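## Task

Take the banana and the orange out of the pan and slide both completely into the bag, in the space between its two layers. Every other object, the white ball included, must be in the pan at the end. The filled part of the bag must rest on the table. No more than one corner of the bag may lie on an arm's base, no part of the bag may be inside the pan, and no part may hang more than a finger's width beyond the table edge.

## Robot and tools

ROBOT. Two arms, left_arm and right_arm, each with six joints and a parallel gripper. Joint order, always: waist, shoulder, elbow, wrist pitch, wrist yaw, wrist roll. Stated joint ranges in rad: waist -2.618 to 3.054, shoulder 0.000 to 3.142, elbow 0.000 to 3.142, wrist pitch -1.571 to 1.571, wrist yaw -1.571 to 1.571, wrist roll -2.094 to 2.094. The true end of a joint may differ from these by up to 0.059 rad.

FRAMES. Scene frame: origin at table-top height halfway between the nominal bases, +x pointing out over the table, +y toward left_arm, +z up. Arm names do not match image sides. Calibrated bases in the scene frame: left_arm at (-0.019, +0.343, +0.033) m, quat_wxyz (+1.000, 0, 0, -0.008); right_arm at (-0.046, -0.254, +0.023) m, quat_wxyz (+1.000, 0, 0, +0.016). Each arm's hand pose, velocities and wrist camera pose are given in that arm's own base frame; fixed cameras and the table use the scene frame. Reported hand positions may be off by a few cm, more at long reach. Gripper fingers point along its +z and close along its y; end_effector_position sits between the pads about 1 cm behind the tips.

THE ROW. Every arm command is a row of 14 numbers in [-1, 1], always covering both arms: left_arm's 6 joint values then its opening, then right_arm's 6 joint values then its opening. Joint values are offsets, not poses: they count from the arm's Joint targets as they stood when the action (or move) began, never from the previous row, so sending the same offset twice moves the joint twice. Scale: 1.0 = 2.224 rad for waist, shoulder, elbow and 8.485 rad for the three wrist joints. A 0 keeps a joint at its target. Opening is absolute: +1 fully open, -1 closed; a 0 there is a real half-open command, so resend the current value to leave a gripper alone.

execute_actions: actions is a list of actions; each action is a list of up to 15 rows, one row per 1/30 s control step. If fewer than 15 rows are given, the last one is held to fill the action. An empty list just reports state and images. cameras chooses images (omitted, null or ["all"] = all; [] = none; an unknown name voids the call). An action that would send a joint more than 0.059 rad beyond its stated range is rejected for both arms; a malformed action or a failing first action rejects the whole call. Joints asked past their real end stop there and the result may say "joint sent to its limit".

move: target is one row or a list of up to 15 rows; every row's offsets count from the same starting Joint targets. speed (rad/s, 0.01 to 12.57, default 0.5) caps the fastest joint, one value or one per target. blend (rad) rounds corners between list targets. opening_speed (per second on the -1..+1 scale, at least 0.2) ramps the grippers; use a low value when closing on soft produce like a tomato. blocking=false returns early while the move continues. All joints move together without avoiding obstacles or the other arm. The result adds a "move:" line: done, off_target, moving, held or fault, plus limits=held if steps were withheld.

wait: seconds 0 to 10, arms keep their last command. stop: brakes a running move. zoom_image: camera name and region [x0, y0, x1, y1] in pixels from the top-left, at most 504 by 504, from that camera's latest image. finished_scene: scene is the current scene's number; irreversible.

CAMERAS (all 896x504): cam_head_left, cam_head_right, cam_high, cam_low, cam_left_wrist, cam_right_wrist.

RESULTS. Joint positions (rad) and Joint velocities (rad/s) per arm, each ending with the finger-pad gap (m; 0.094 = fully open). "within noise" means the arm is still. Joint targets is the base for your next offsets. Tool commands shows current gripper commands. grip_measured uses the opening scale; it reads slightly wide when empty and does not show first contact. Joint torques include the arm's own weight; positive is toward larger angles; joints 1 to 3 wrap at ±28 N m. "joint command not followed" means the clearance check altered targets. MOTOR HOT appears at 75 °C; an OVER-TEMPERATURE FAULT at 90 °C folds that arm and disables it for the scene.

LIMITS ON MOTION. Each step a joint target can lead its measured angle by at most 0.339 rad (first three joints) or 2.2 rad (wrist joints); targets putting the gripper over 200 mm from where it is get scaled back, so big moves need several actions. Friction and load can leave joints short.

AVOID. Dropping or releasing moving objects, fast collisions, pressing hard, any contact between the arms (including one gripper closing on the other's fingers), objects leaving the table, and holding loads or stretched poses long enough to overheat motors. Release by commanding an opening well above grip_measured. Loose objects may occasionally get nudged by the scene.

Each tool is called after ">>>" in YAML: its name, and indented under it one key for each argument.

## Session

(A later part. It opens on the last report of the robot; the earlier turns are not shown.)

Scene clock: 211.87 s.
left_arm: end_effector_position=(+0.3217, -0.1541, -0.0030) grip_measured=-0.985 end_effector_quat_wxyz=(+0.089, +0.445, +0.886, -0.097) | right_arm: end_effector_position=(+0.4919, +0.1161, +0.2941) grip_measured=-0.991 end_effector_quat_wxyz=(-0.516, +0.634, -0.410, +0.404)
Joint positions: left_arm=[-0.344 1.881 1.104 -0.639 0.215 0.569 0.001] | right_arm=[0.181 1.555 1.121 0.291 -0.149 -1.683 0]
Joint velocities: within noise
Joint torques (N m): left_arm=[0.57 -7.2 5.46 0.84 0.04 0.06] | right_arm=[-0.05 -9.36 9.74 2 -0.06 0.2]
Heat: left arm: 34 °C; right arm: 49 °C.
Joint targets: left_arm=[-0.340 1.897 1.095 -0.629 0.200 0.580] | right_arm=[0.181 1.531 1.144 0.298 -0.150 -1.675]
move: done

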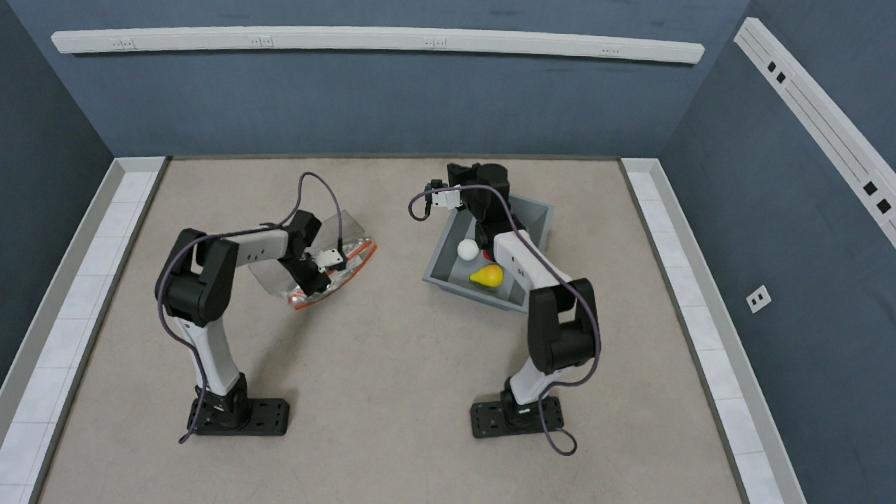

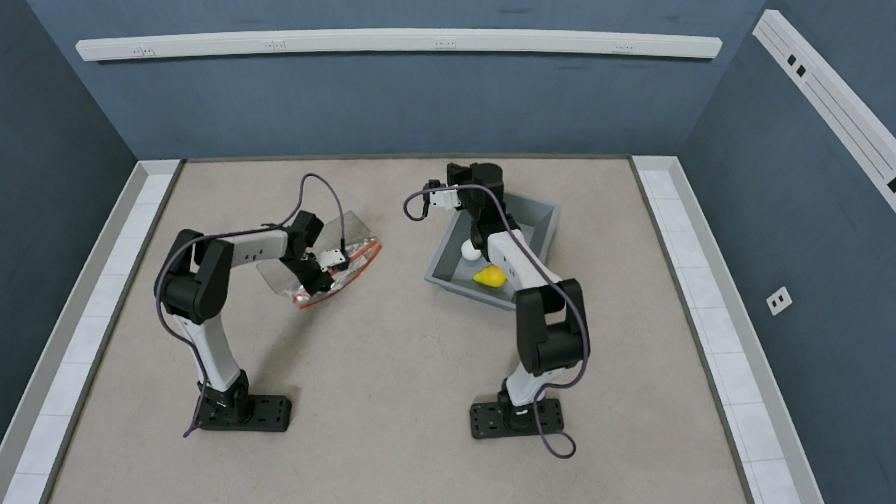

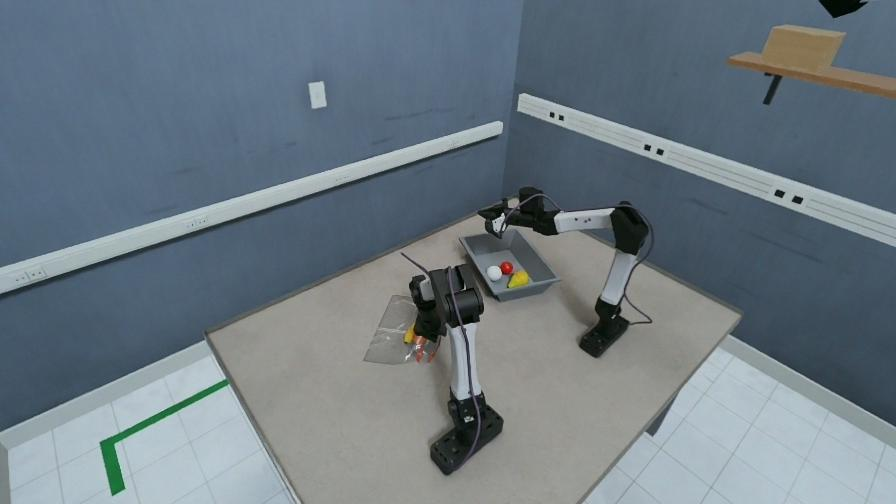

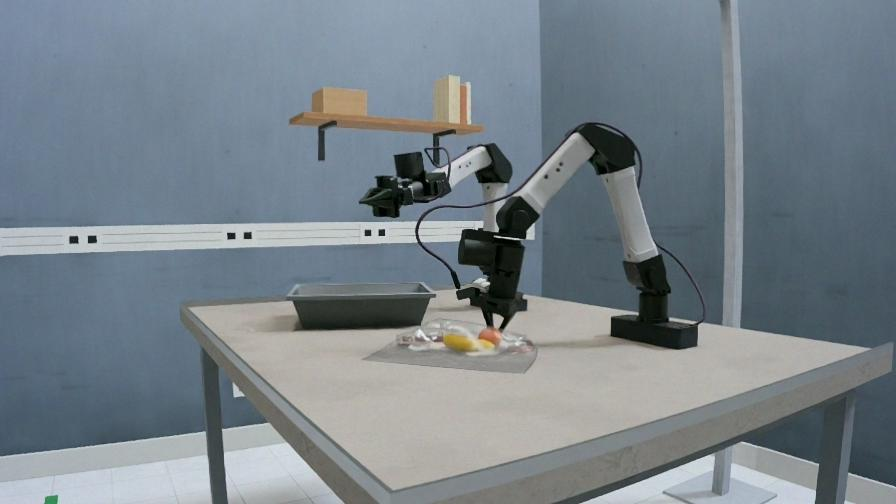

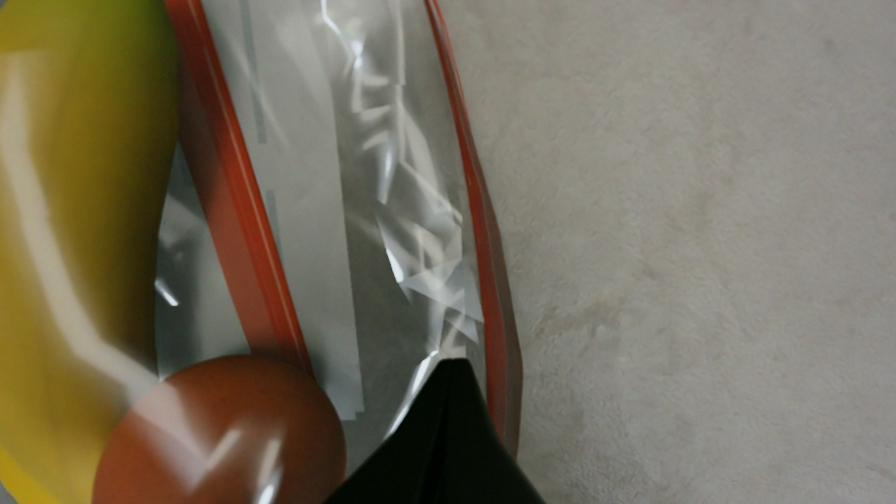

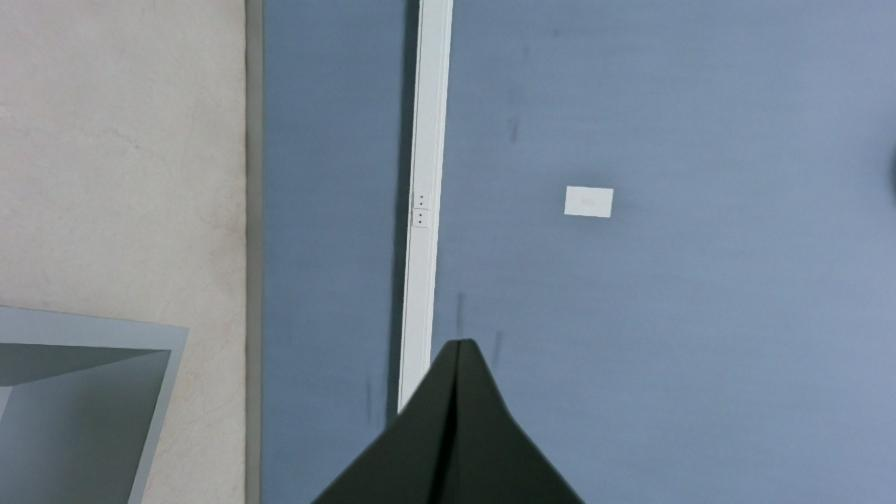

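>>> move:
  target: [0.0587,0.0064,0.0089,-0.0007,0,0,-1,0,0,0,0,0,0,-1]
  speed: 0.07

>>> zoom_image:
  camera: "cam_low"
  region: [340, 220, 600, 400]

>>> zoom_image:
  camera: "cam_head_right"
  region: [230, 180, 390, 320]

Scene clock: 214.40 s.
left_arm: end_effector_position=(+0.3373, -0.1114, -0.0072) grip_measured=-0.985 end_effector_quat_wxyz=(+0.089, +0.386, +0.913, -0.093) | right_arm: end_effector_position=(+0.4919, +0.1161, +0.2941) grip_measured=-0.991 end_effector_quat_wxyz=(-0.516, +0.634, -0.410, +0.404)
Joint positions: left_arm=[-0.216 1.893 1.104 -0.639 0.215 0.569 0.001] | right_arm=[0.181 1.555 1.121 0.291 -0.149 -1.683 0]
Joint velocities: within noise
Joint torques (N m): left_arm=[0.72 -7.05 7.35 0.76 0.02 0.05] | right_arm=[-0.03 -9.36 9.74 2 -0.06 0.2]
Heat: left arm: 34 °C; right arm: 48 °C.
Joint targets: left_arm=[-0.209 1.911 1.115 -0.635 0.200 0.580] | right_arm=[0.181 1.531 1.144 0.298 -0.150 -1.675]
move: done

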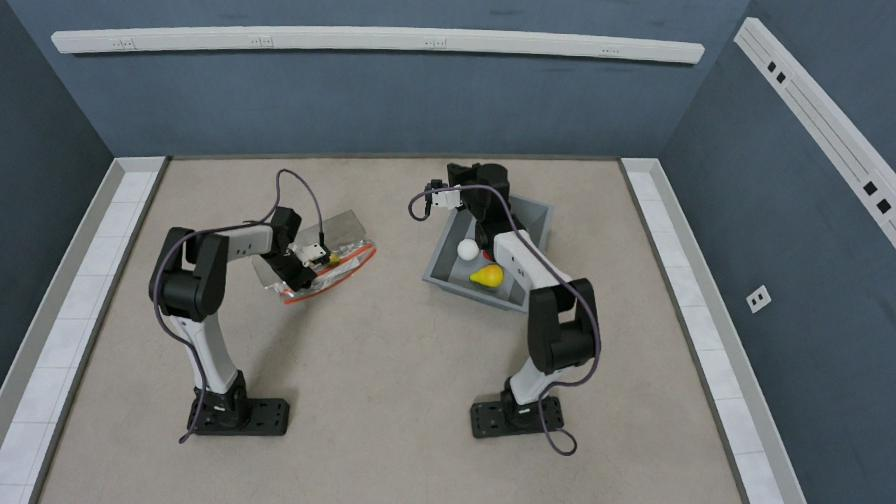

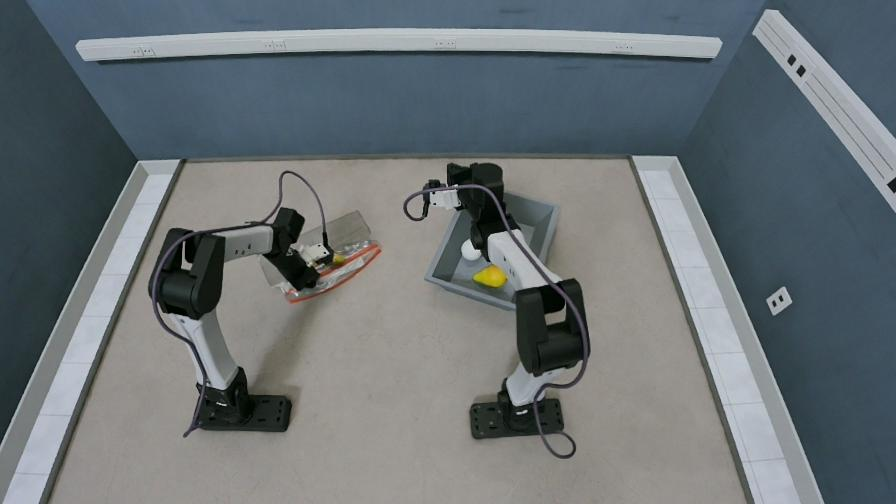

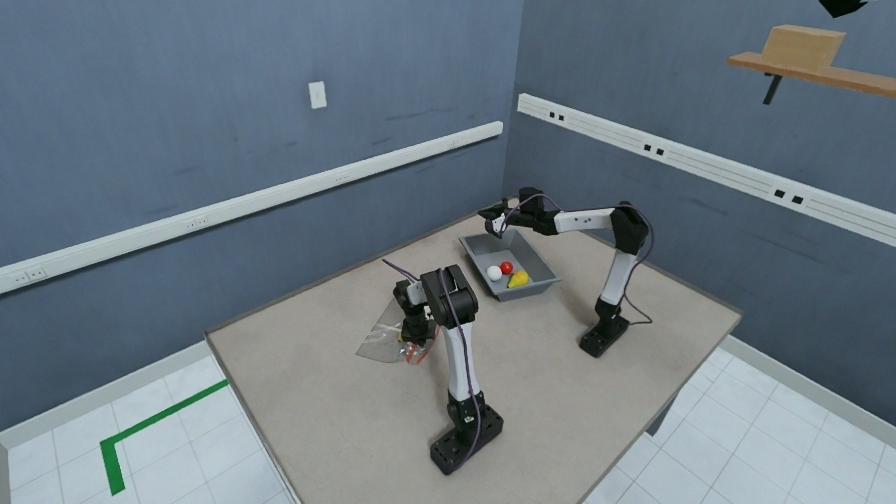

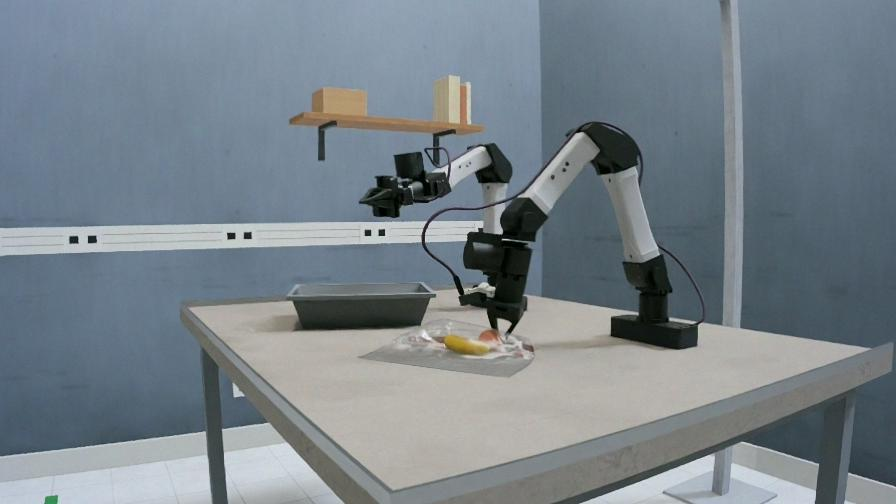

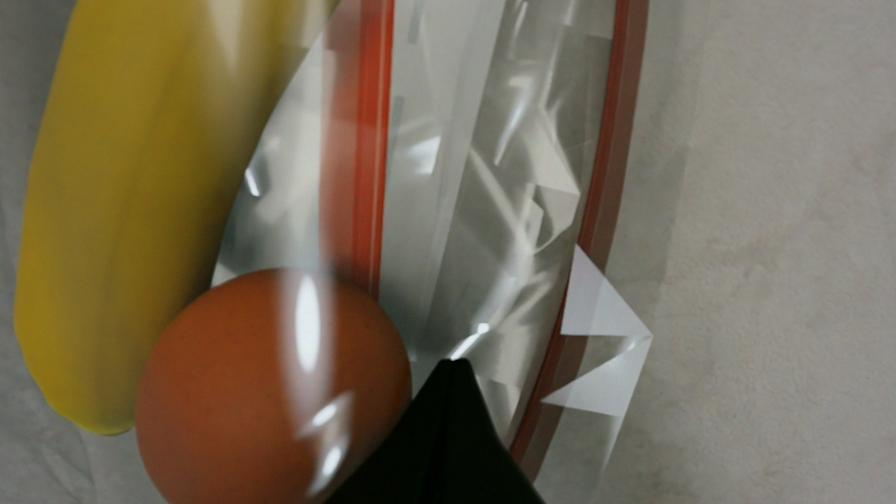

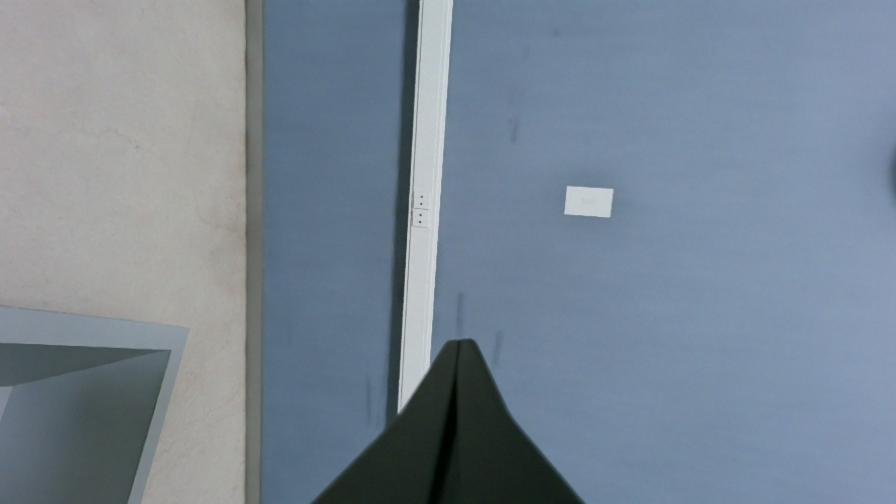

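Scaled by 1.938 from the camera's 896x504 image, which has a finer 1280x720 frame.

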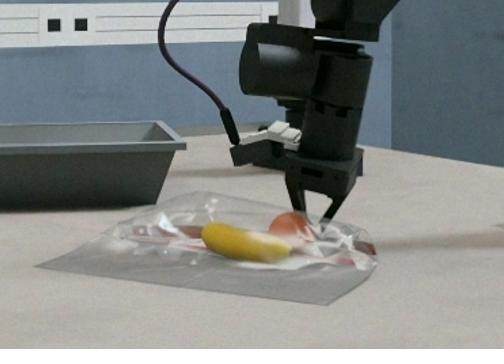

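Scaled by 3.150 from the camera's 896x504 image, which has a finer 1280x720 frame.

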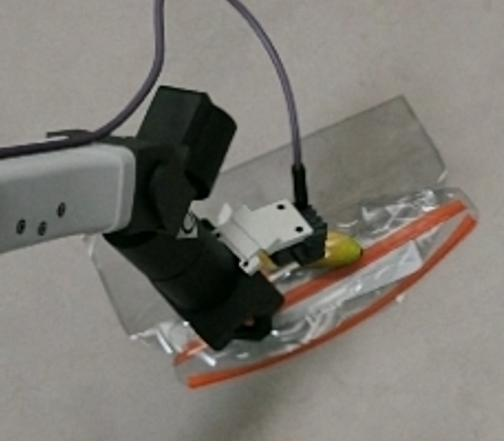

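>>> move:
  target:
    - [-0.01,0.0,-0.0055,0.0014,0,0,-1,0,0,0,0,0,0,-1]
    - [-0.01,-0.07,0.05,-0.032,0,0,-1,0,0,0,0,0,0,-1]
    - [0.08,-0.06,0.22,-0.073,0,0,-1,0,0,0,0,0,0,-1]
  speed: [0.2,0.3,0.5]
  blend: 0.02

>>> zoom_image:
  camera: "cam_low"
  region: [340, 280, 560, 400]

>>> zoom_image:
  camera: "cam_head_right"
  region: [230, 180, 390, 320]

>>> zoom_image:
  camera: "cam_left_wrist"
  region: [250, 0, 754, 504]

Scene clock: 220.27 s.
left_arm: end_effector_position=(+0.3584, -0.0487, +0.1419) grip_measured=-0.985 end_effector_quat_wxyz=(+0.091, +0.301, +0.945, -0.086) | right_arm: end_effector_position=(+0.4919, +0.1161, +0.2941) grip_measured=-0.991 end_effector_quat_wxyz=(-0.516, +0.634, -0.410, +0.404)
Joint positions: left_arm=[-0.034 1.786 1.587 -1.242 0.214 0.569 0.001] | right_arm=[0.181 1.555 1.121 0.291 -0.149 -1.683 0]
Joint velocities: within noise
Joint torques (N m): left_arm=[0.43 -8.95 8.88 0.55 0.03 0.06] | right_arm=[-0.05 -9.36 9.74 1.99 -0.06 0.2]
Heat: left arm: 35 °C; right arm: 48 °C.
Joint targets: left_arm=[-0.031 1.778 1.604 -1.254 0.200 0.580] | right_arm=[0.181 1.531 1.144 0.298 -0.150 -1.675]
move: done; blend cut to 0.0111 rad at target 1

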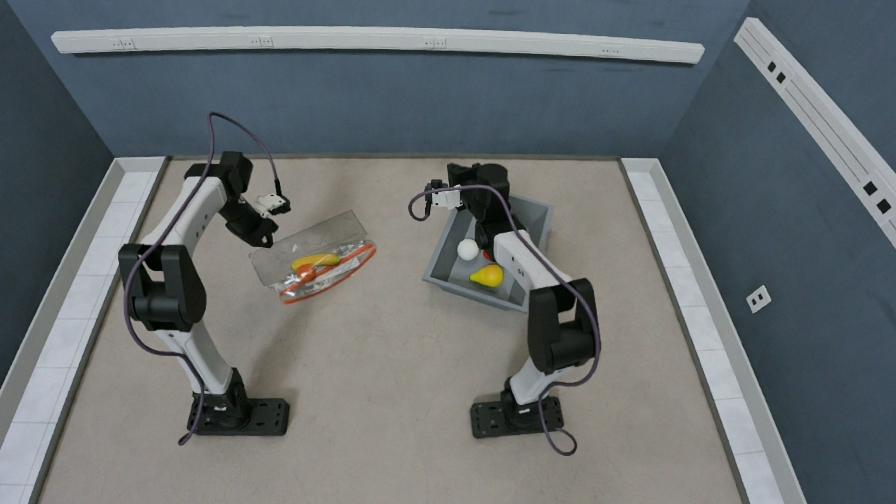

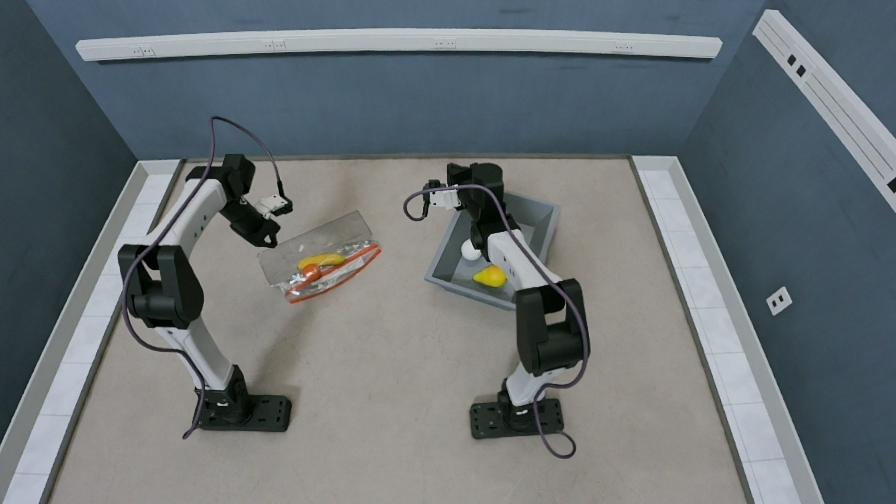

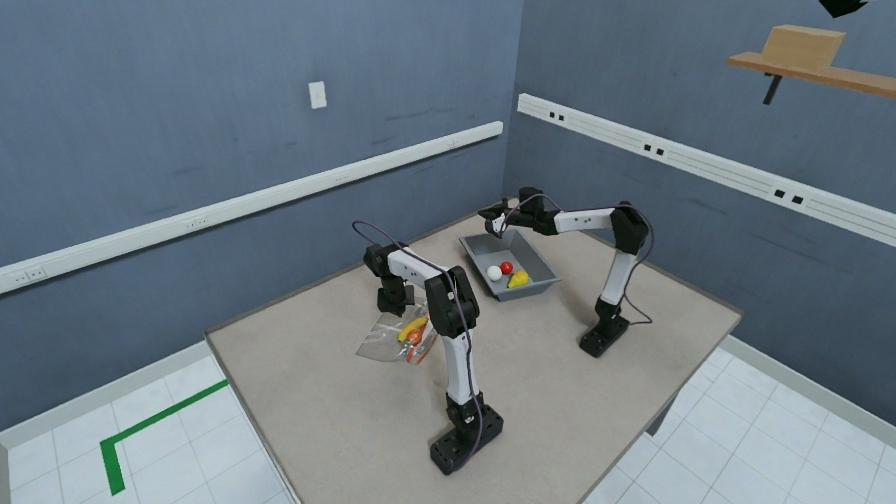

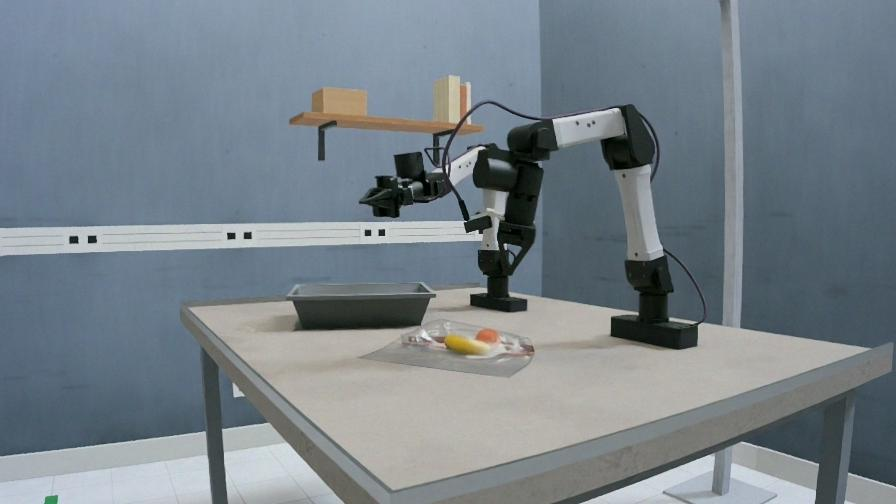

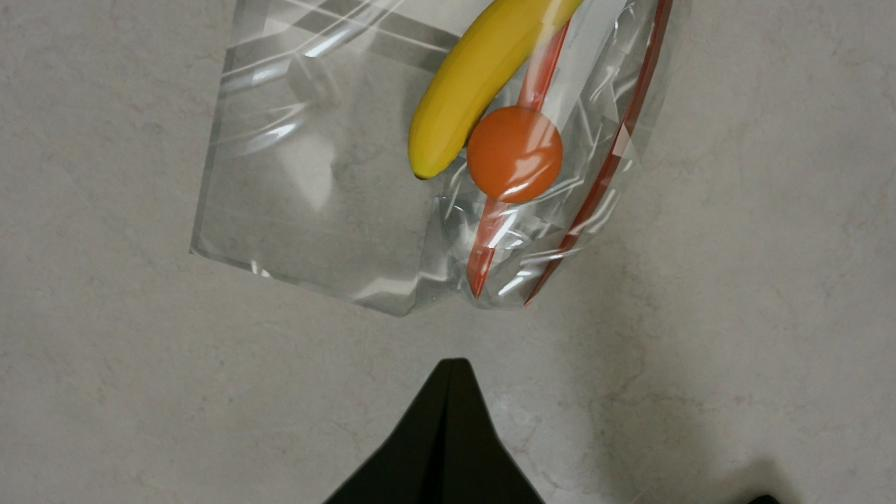

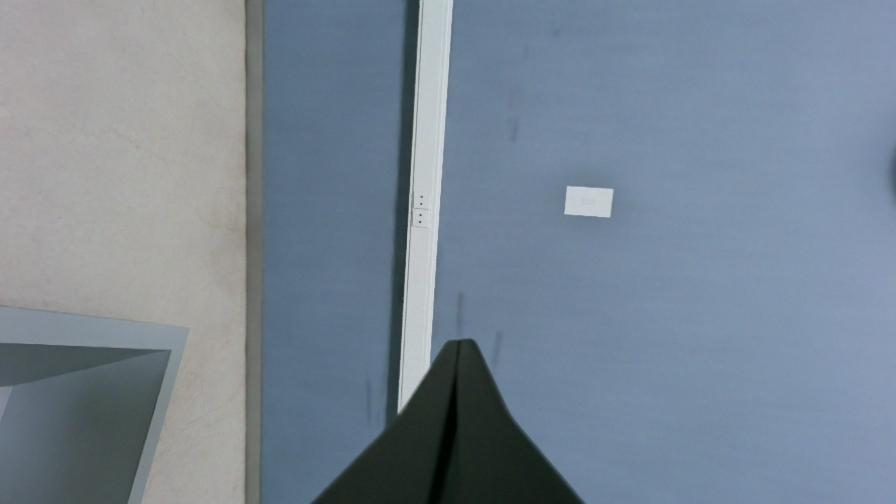

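Scaled by 2.291 from the camera's 896x504 image, which has a finer 1280x720 frame.

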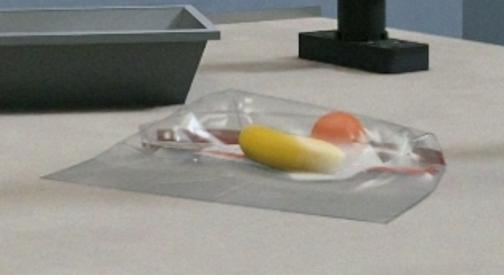

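Scaled by 3.150 from the camera's 896x504 image, which has a finer 1280x720 frame.

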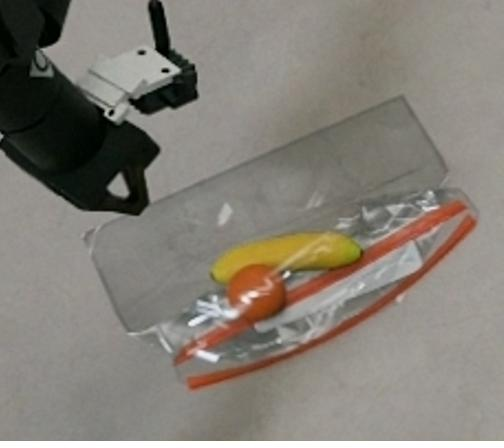

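Scaled by 1.000.

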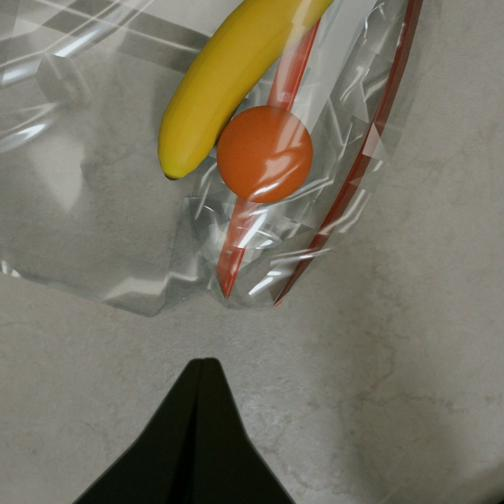

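>>> move:
  target: [-0.1123,0.0503,-0.0337,0.0175,-0.0236,-0.1702,1,0,0,0,0,0,0,-1]
  speed: 0.9

>>> zoom_image:
  camera: "cam_head_right"
  region: [230, 180, 390, 320]

>>> zoom_image:
  camera: "cam_low"
  region: [340, 220, 600, 400]

Scene clock: 224.00 s.
left_arm: end_effector_position=(+0.3642, -0.1066, +0.0979) grip_measured=+0.998 end_effector_quat_wxyz=(+0.047, -0.283, +0.957, -0.039) | right_arm: end_effector_position=(+0.4919, +0.1161, +0.2941) grip_measured=-0.991 end_effector_quat_wxyz=(-0.516, +0.634, -0.410, +0.404)
Joint positions: left_arm=[-0.277 1.873 1.539 -1.116 0.017 -0.852 0.094] | right_arm=[0.181 1.555 1.121 0.291 -0.149 -1.683 0]
Joint velocities: within noise
Joint torques (N m): left_arm=[-0.09 -7.75 6.23 0.77 -0.2 -0.14] | right_arm=[-0.03 -9.37 9.74 2 -0.06 0.2]
Heat: left arm: 35 °C; right arm: 48 °C.
Joint targets: left_arm=[-0.281 1.890 1.529 -1.106 0.000 -0.864] | right_arm=[0.181 1.531 1.144 0.298 -0.150 -1.675]
move: done

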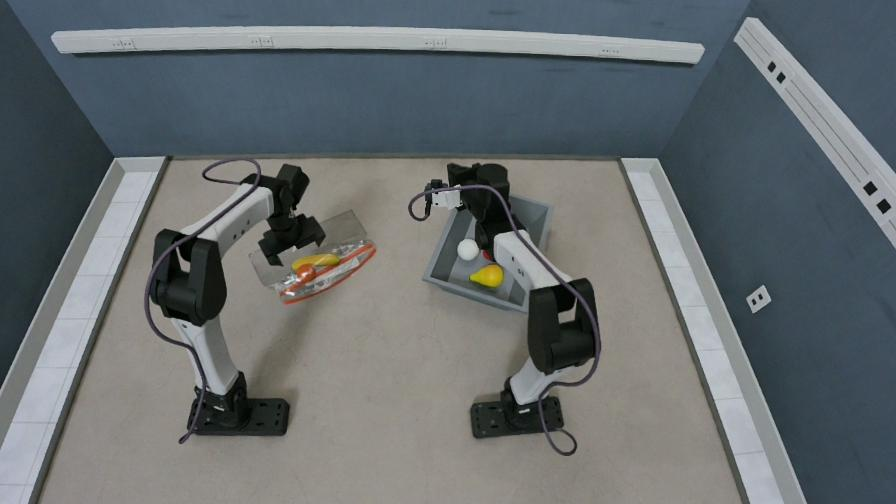

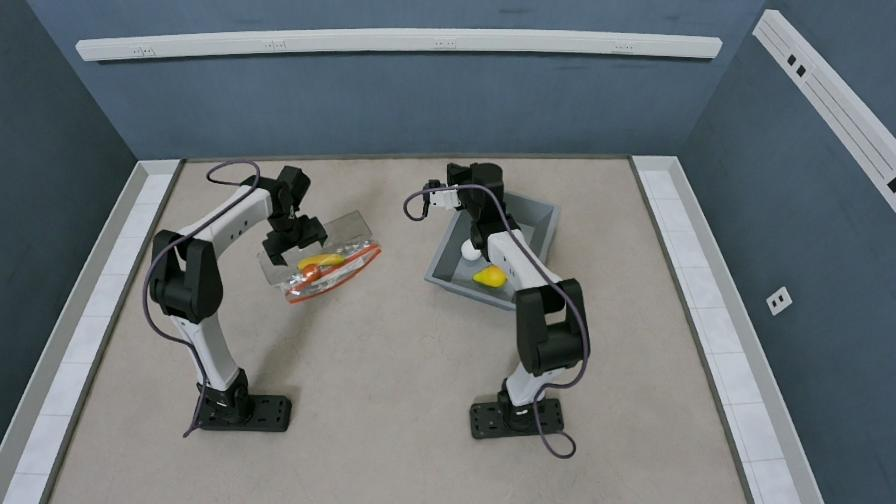

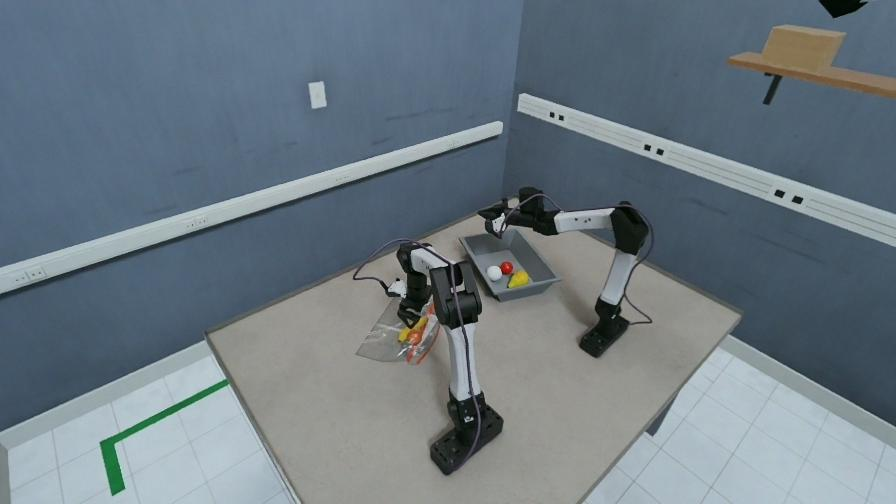

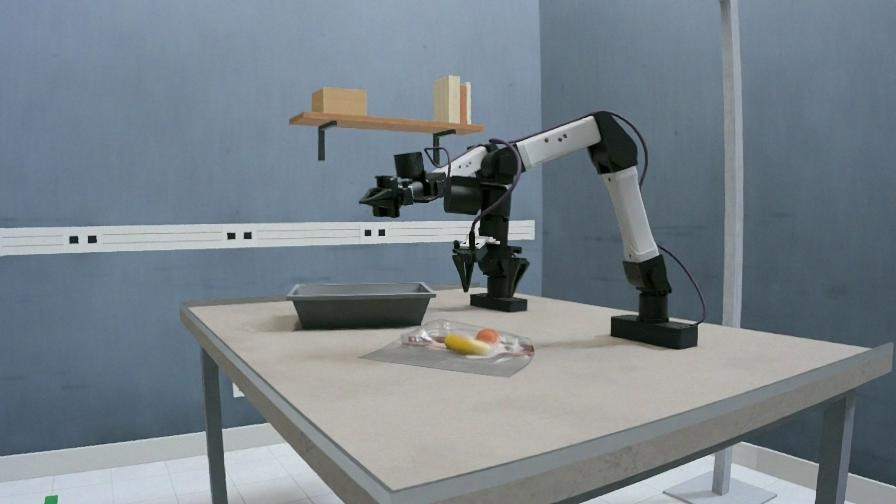

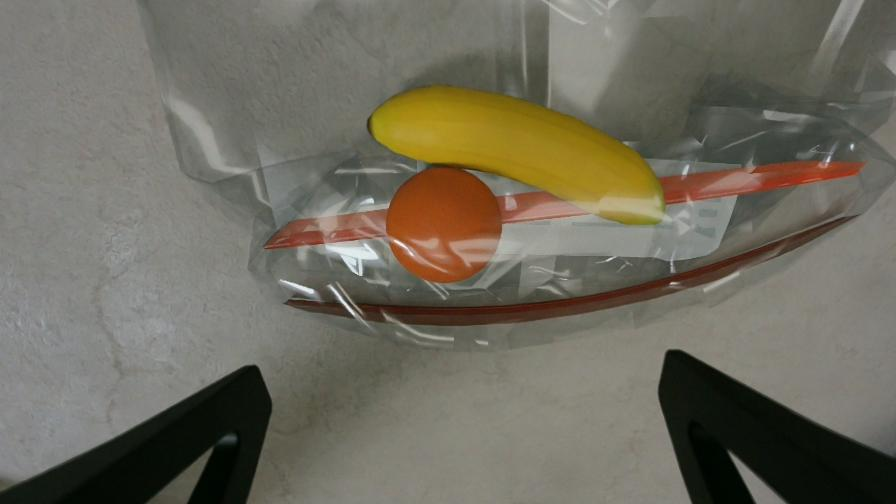

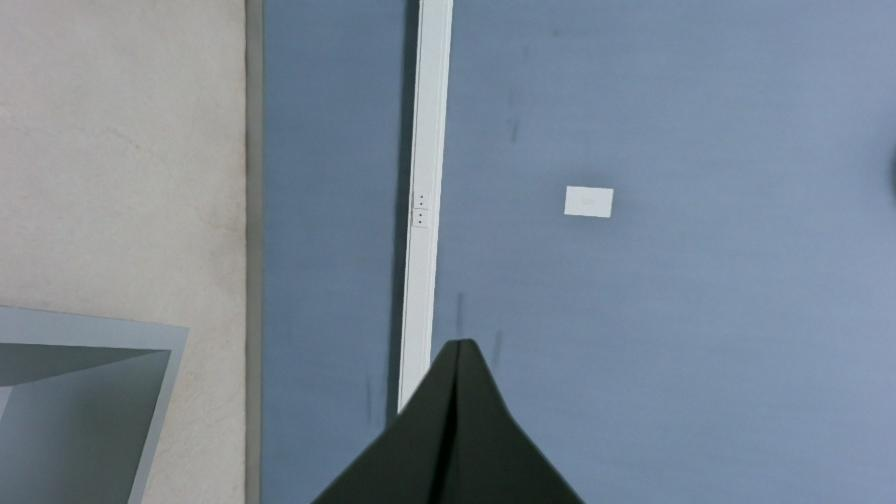

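Scaled by 3.150 from the camera's 896x504 image, which has a finer 1280x720 frame.

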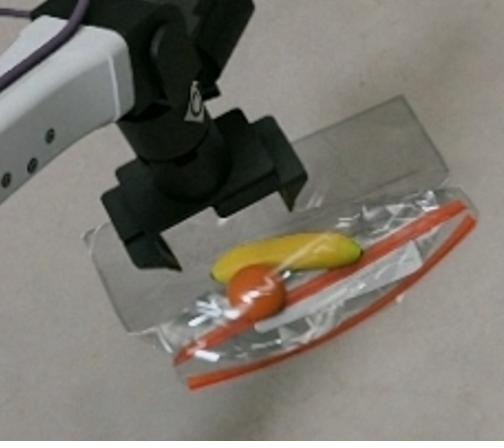

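Scaled by 1.938 from the camera's 896x504 image, which has a finer 1280x720 frame.

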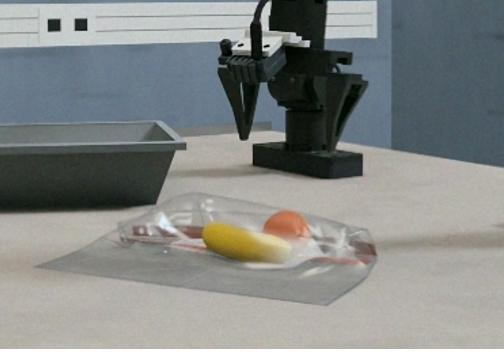

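>>> move:
  target: [-0.0127,0.0527,-0.1201,0.0454,0,0,1,0,0,0,0,0,0,-1]
  speed: 0.2

>>> zoom_image:
  camera: "cam_low"
  region: [340, 220, 600, 400]

Scene clock: 228.63 s.
left_arm: end_effector_position=(+0.3628, -0.1160, -0.0056) grip_measured=+0.998 end_effector_quat_wxyz=(+0.046, -0.271, +0.961, -0.040) | right_arm: end_effector_position=(+0.4919, +0.1161, +0.2941) grip_measured=-0.991 end_effector_quat_wxyz=(-0.516, +0.634, -0.410, +0.404)
Joint positions: left_arm=[-0.302 1.99 1.271 -0.732 0.016 -0.854 0.094] | right_arm=[0.181 1.555 1.121 0.291 -0.149 -1.683 0]
Joint velocities: within noise
Joint torques (N m): left_arm=[-0.31 -8.13 5.64 0.78 -0.18 -0.13] | right_arm=[-0.02 -9.36 9.76 2 -0.07 0.2]
Heat: left arm: 34 °C; right arm: 47 °C.
Joint targets: left_arm=[-0.309 2.007 1.262 -0.721 0.000 -0.864] | right_arm=[0.181 1.531 1.144 0.298 -0.150 -1.675]
move: done

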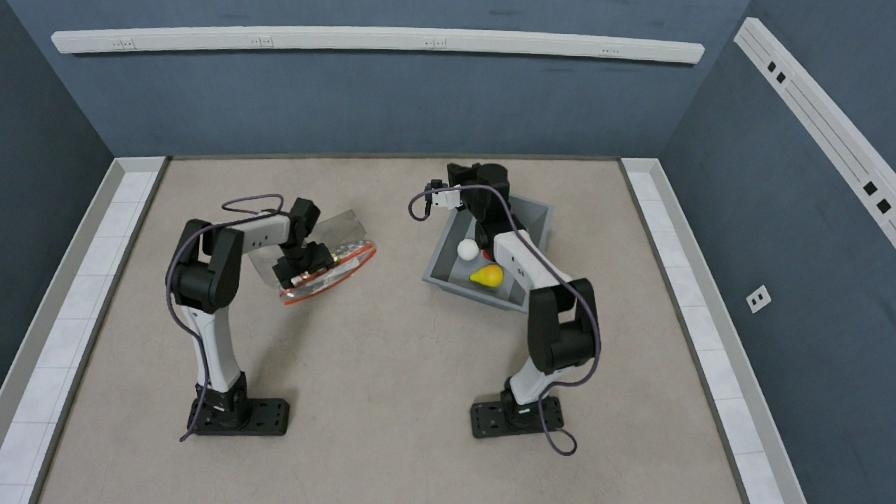

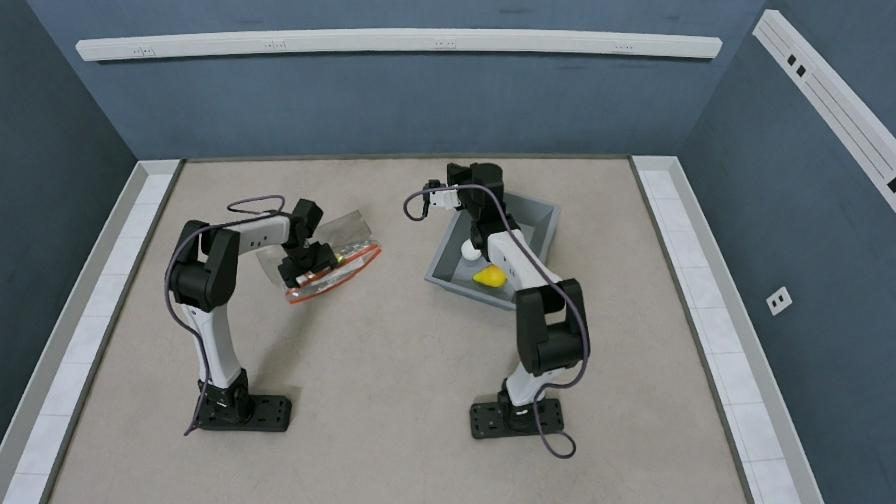

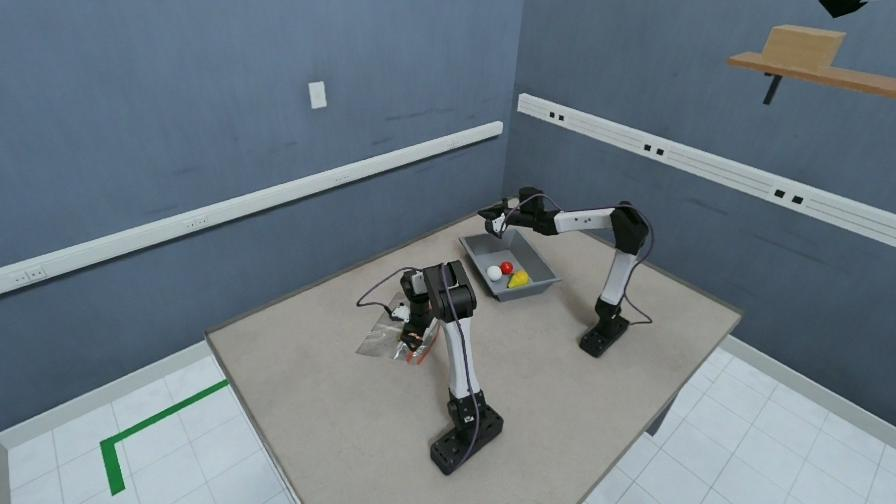

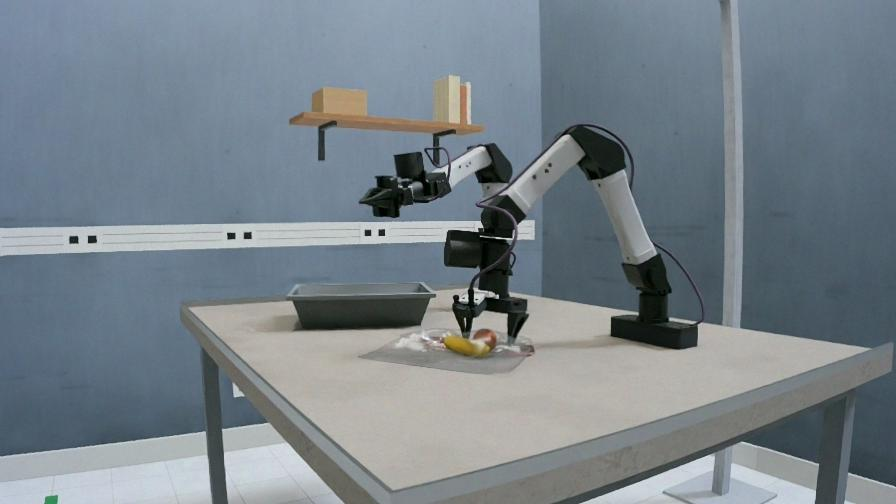

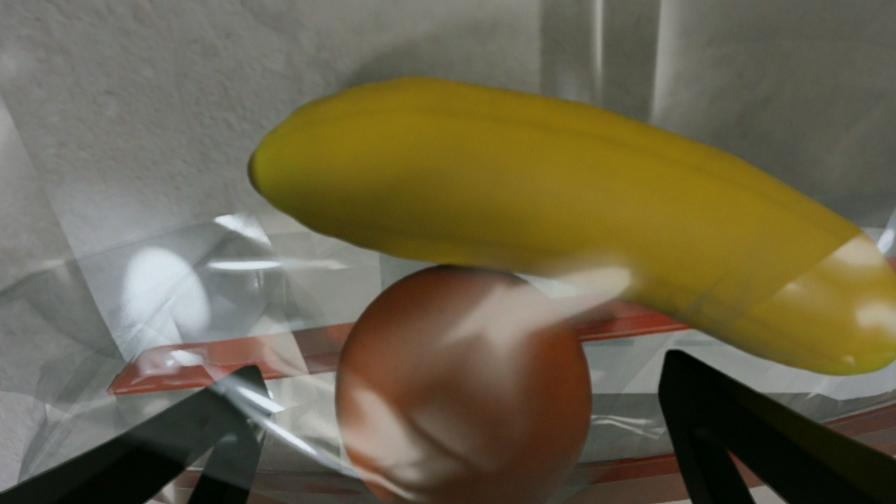

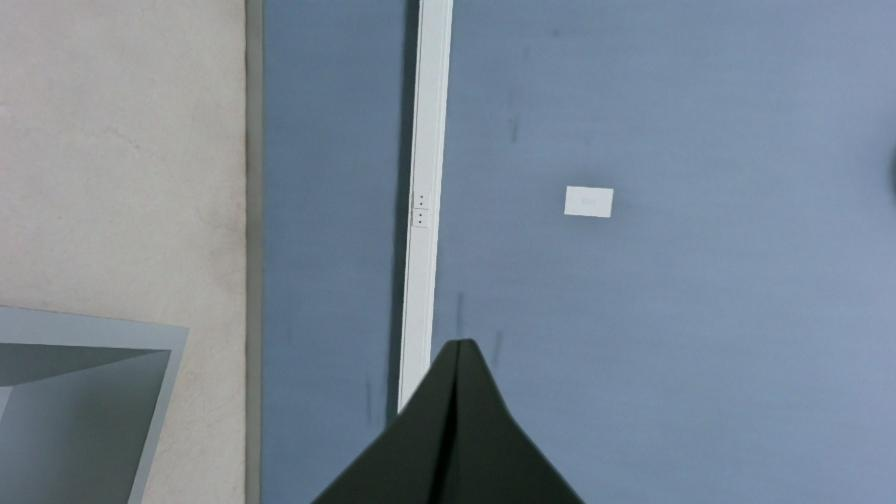

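Scaled by 1.938 from the camera's 896x504 image, which has a finer 1280x720 frame.

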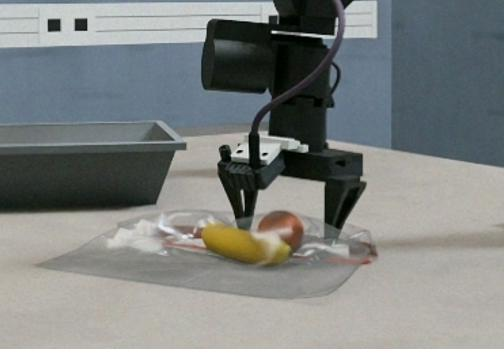

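>>> move:
  target: [0,0,0,0,0,0,0.3,0,0,0,0,0,0,-1]
  opening_speed: 0.5
  cameras: ["cam_left_wrist"]

Scene clock: 230.43 s.
left_arm: end_effector_position=(+0.3631, -0.1161, -0.0055) grip_measured=+0.302 end_effector_quat_wxyz=(+0.047, -0.271, +0.961, -0.040) | right_arm: end_effector_position=(+0.4919, +0.1161, +0.2941) grip_measured=-0.991 end_effector_quat_wxyz=(-0.516, +0.634, -0.410, +0.404)
Joint positions: left_arm=[-0.302 1.99 1.271 -0.73 0.016 -0.854 0.061] | right_arm=[0.181 1.555 1.121 0.291 -0.149 -1.683 0]
Joint velocities: within noise
Joint torques (N m): left_arm=[-0.31 -8.14 5.6 0.77 -0.18 -0.13] | right_arm=[-0.03 -9.36 9.73 2 -0.06 0.2]
Heat: left arm: 34 °C; right arm: 47 °C.
Joint targets: left_arm=[-0.309 2.007 1.262 -0.721 0.000 -0.864] | right_arm=[0.181 1.531 1.144 0.298 -0.150 -1.675]
move: done
Images, in order (width x height): cam_left_wrist 896x504.

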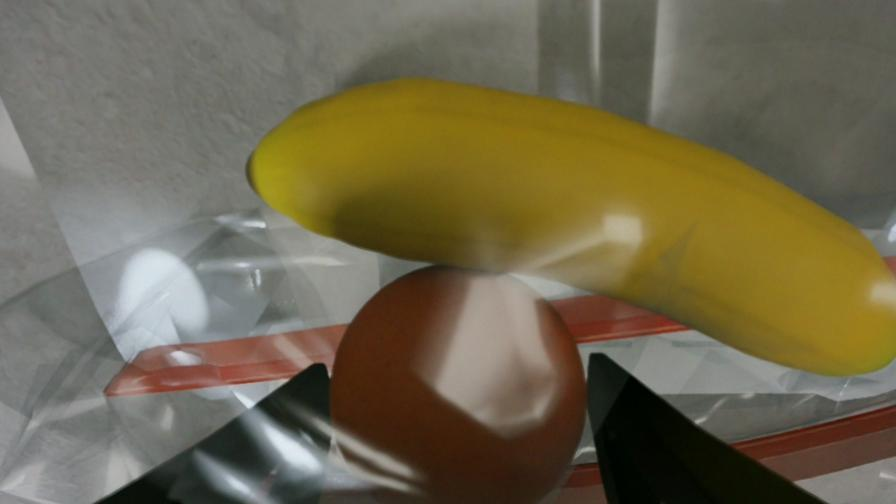

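>>> move:
  target: [0,0,0,0,0,0,0.14,0,0,0,0,0,0,-1]
  opening_speed: 0.25
  cameras: ["cam_left_wrist"]

Scene clock: 231.43 s.
left_arm: end_effector_position=(+0.3632, -0.1161, -0.0055) grip_measured=+0.142 end_effector_quat_wxyz=(+0.047, -0.271, +0.961, -0.040) | right_arm: end_effector_position=(+0.4919, +0.1161, +0.2941) grip_measured=-0.991 end_effector_quat_wxyz=(-0.516, +0.634, -0.410, +0.404)
Joint positions: left_arm=[-0.302 1.99 1.271 -0.73 0.016 -0.854 0.054] | right_arm=[0.181 1.555 1.121 0.291 -0.149 -1.683 0]
Joint velocities: within noise
Joint torques (N m): left_arm=[-0.32 -8.16 5.63 0.77 -0.18 -0.13] | right_arm=[-0.03 -9.37 9.76 2 -0.07 0.2]
Heat: left arm: 34 °C; right arm: 47 °C.
Joint targets: left_arm=[-0.309 2.007 1.262 -0.721 0.000 -0.864] | right_arm=[0.181 1.531 1.144 0.298 -0.150 -1.675]
move: done
Images, in order (width x height): cam_left_wrist 896x504.

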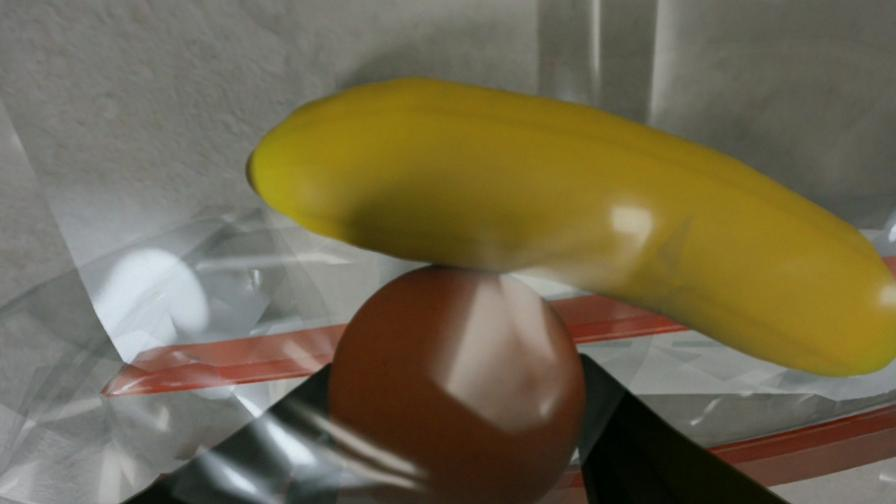

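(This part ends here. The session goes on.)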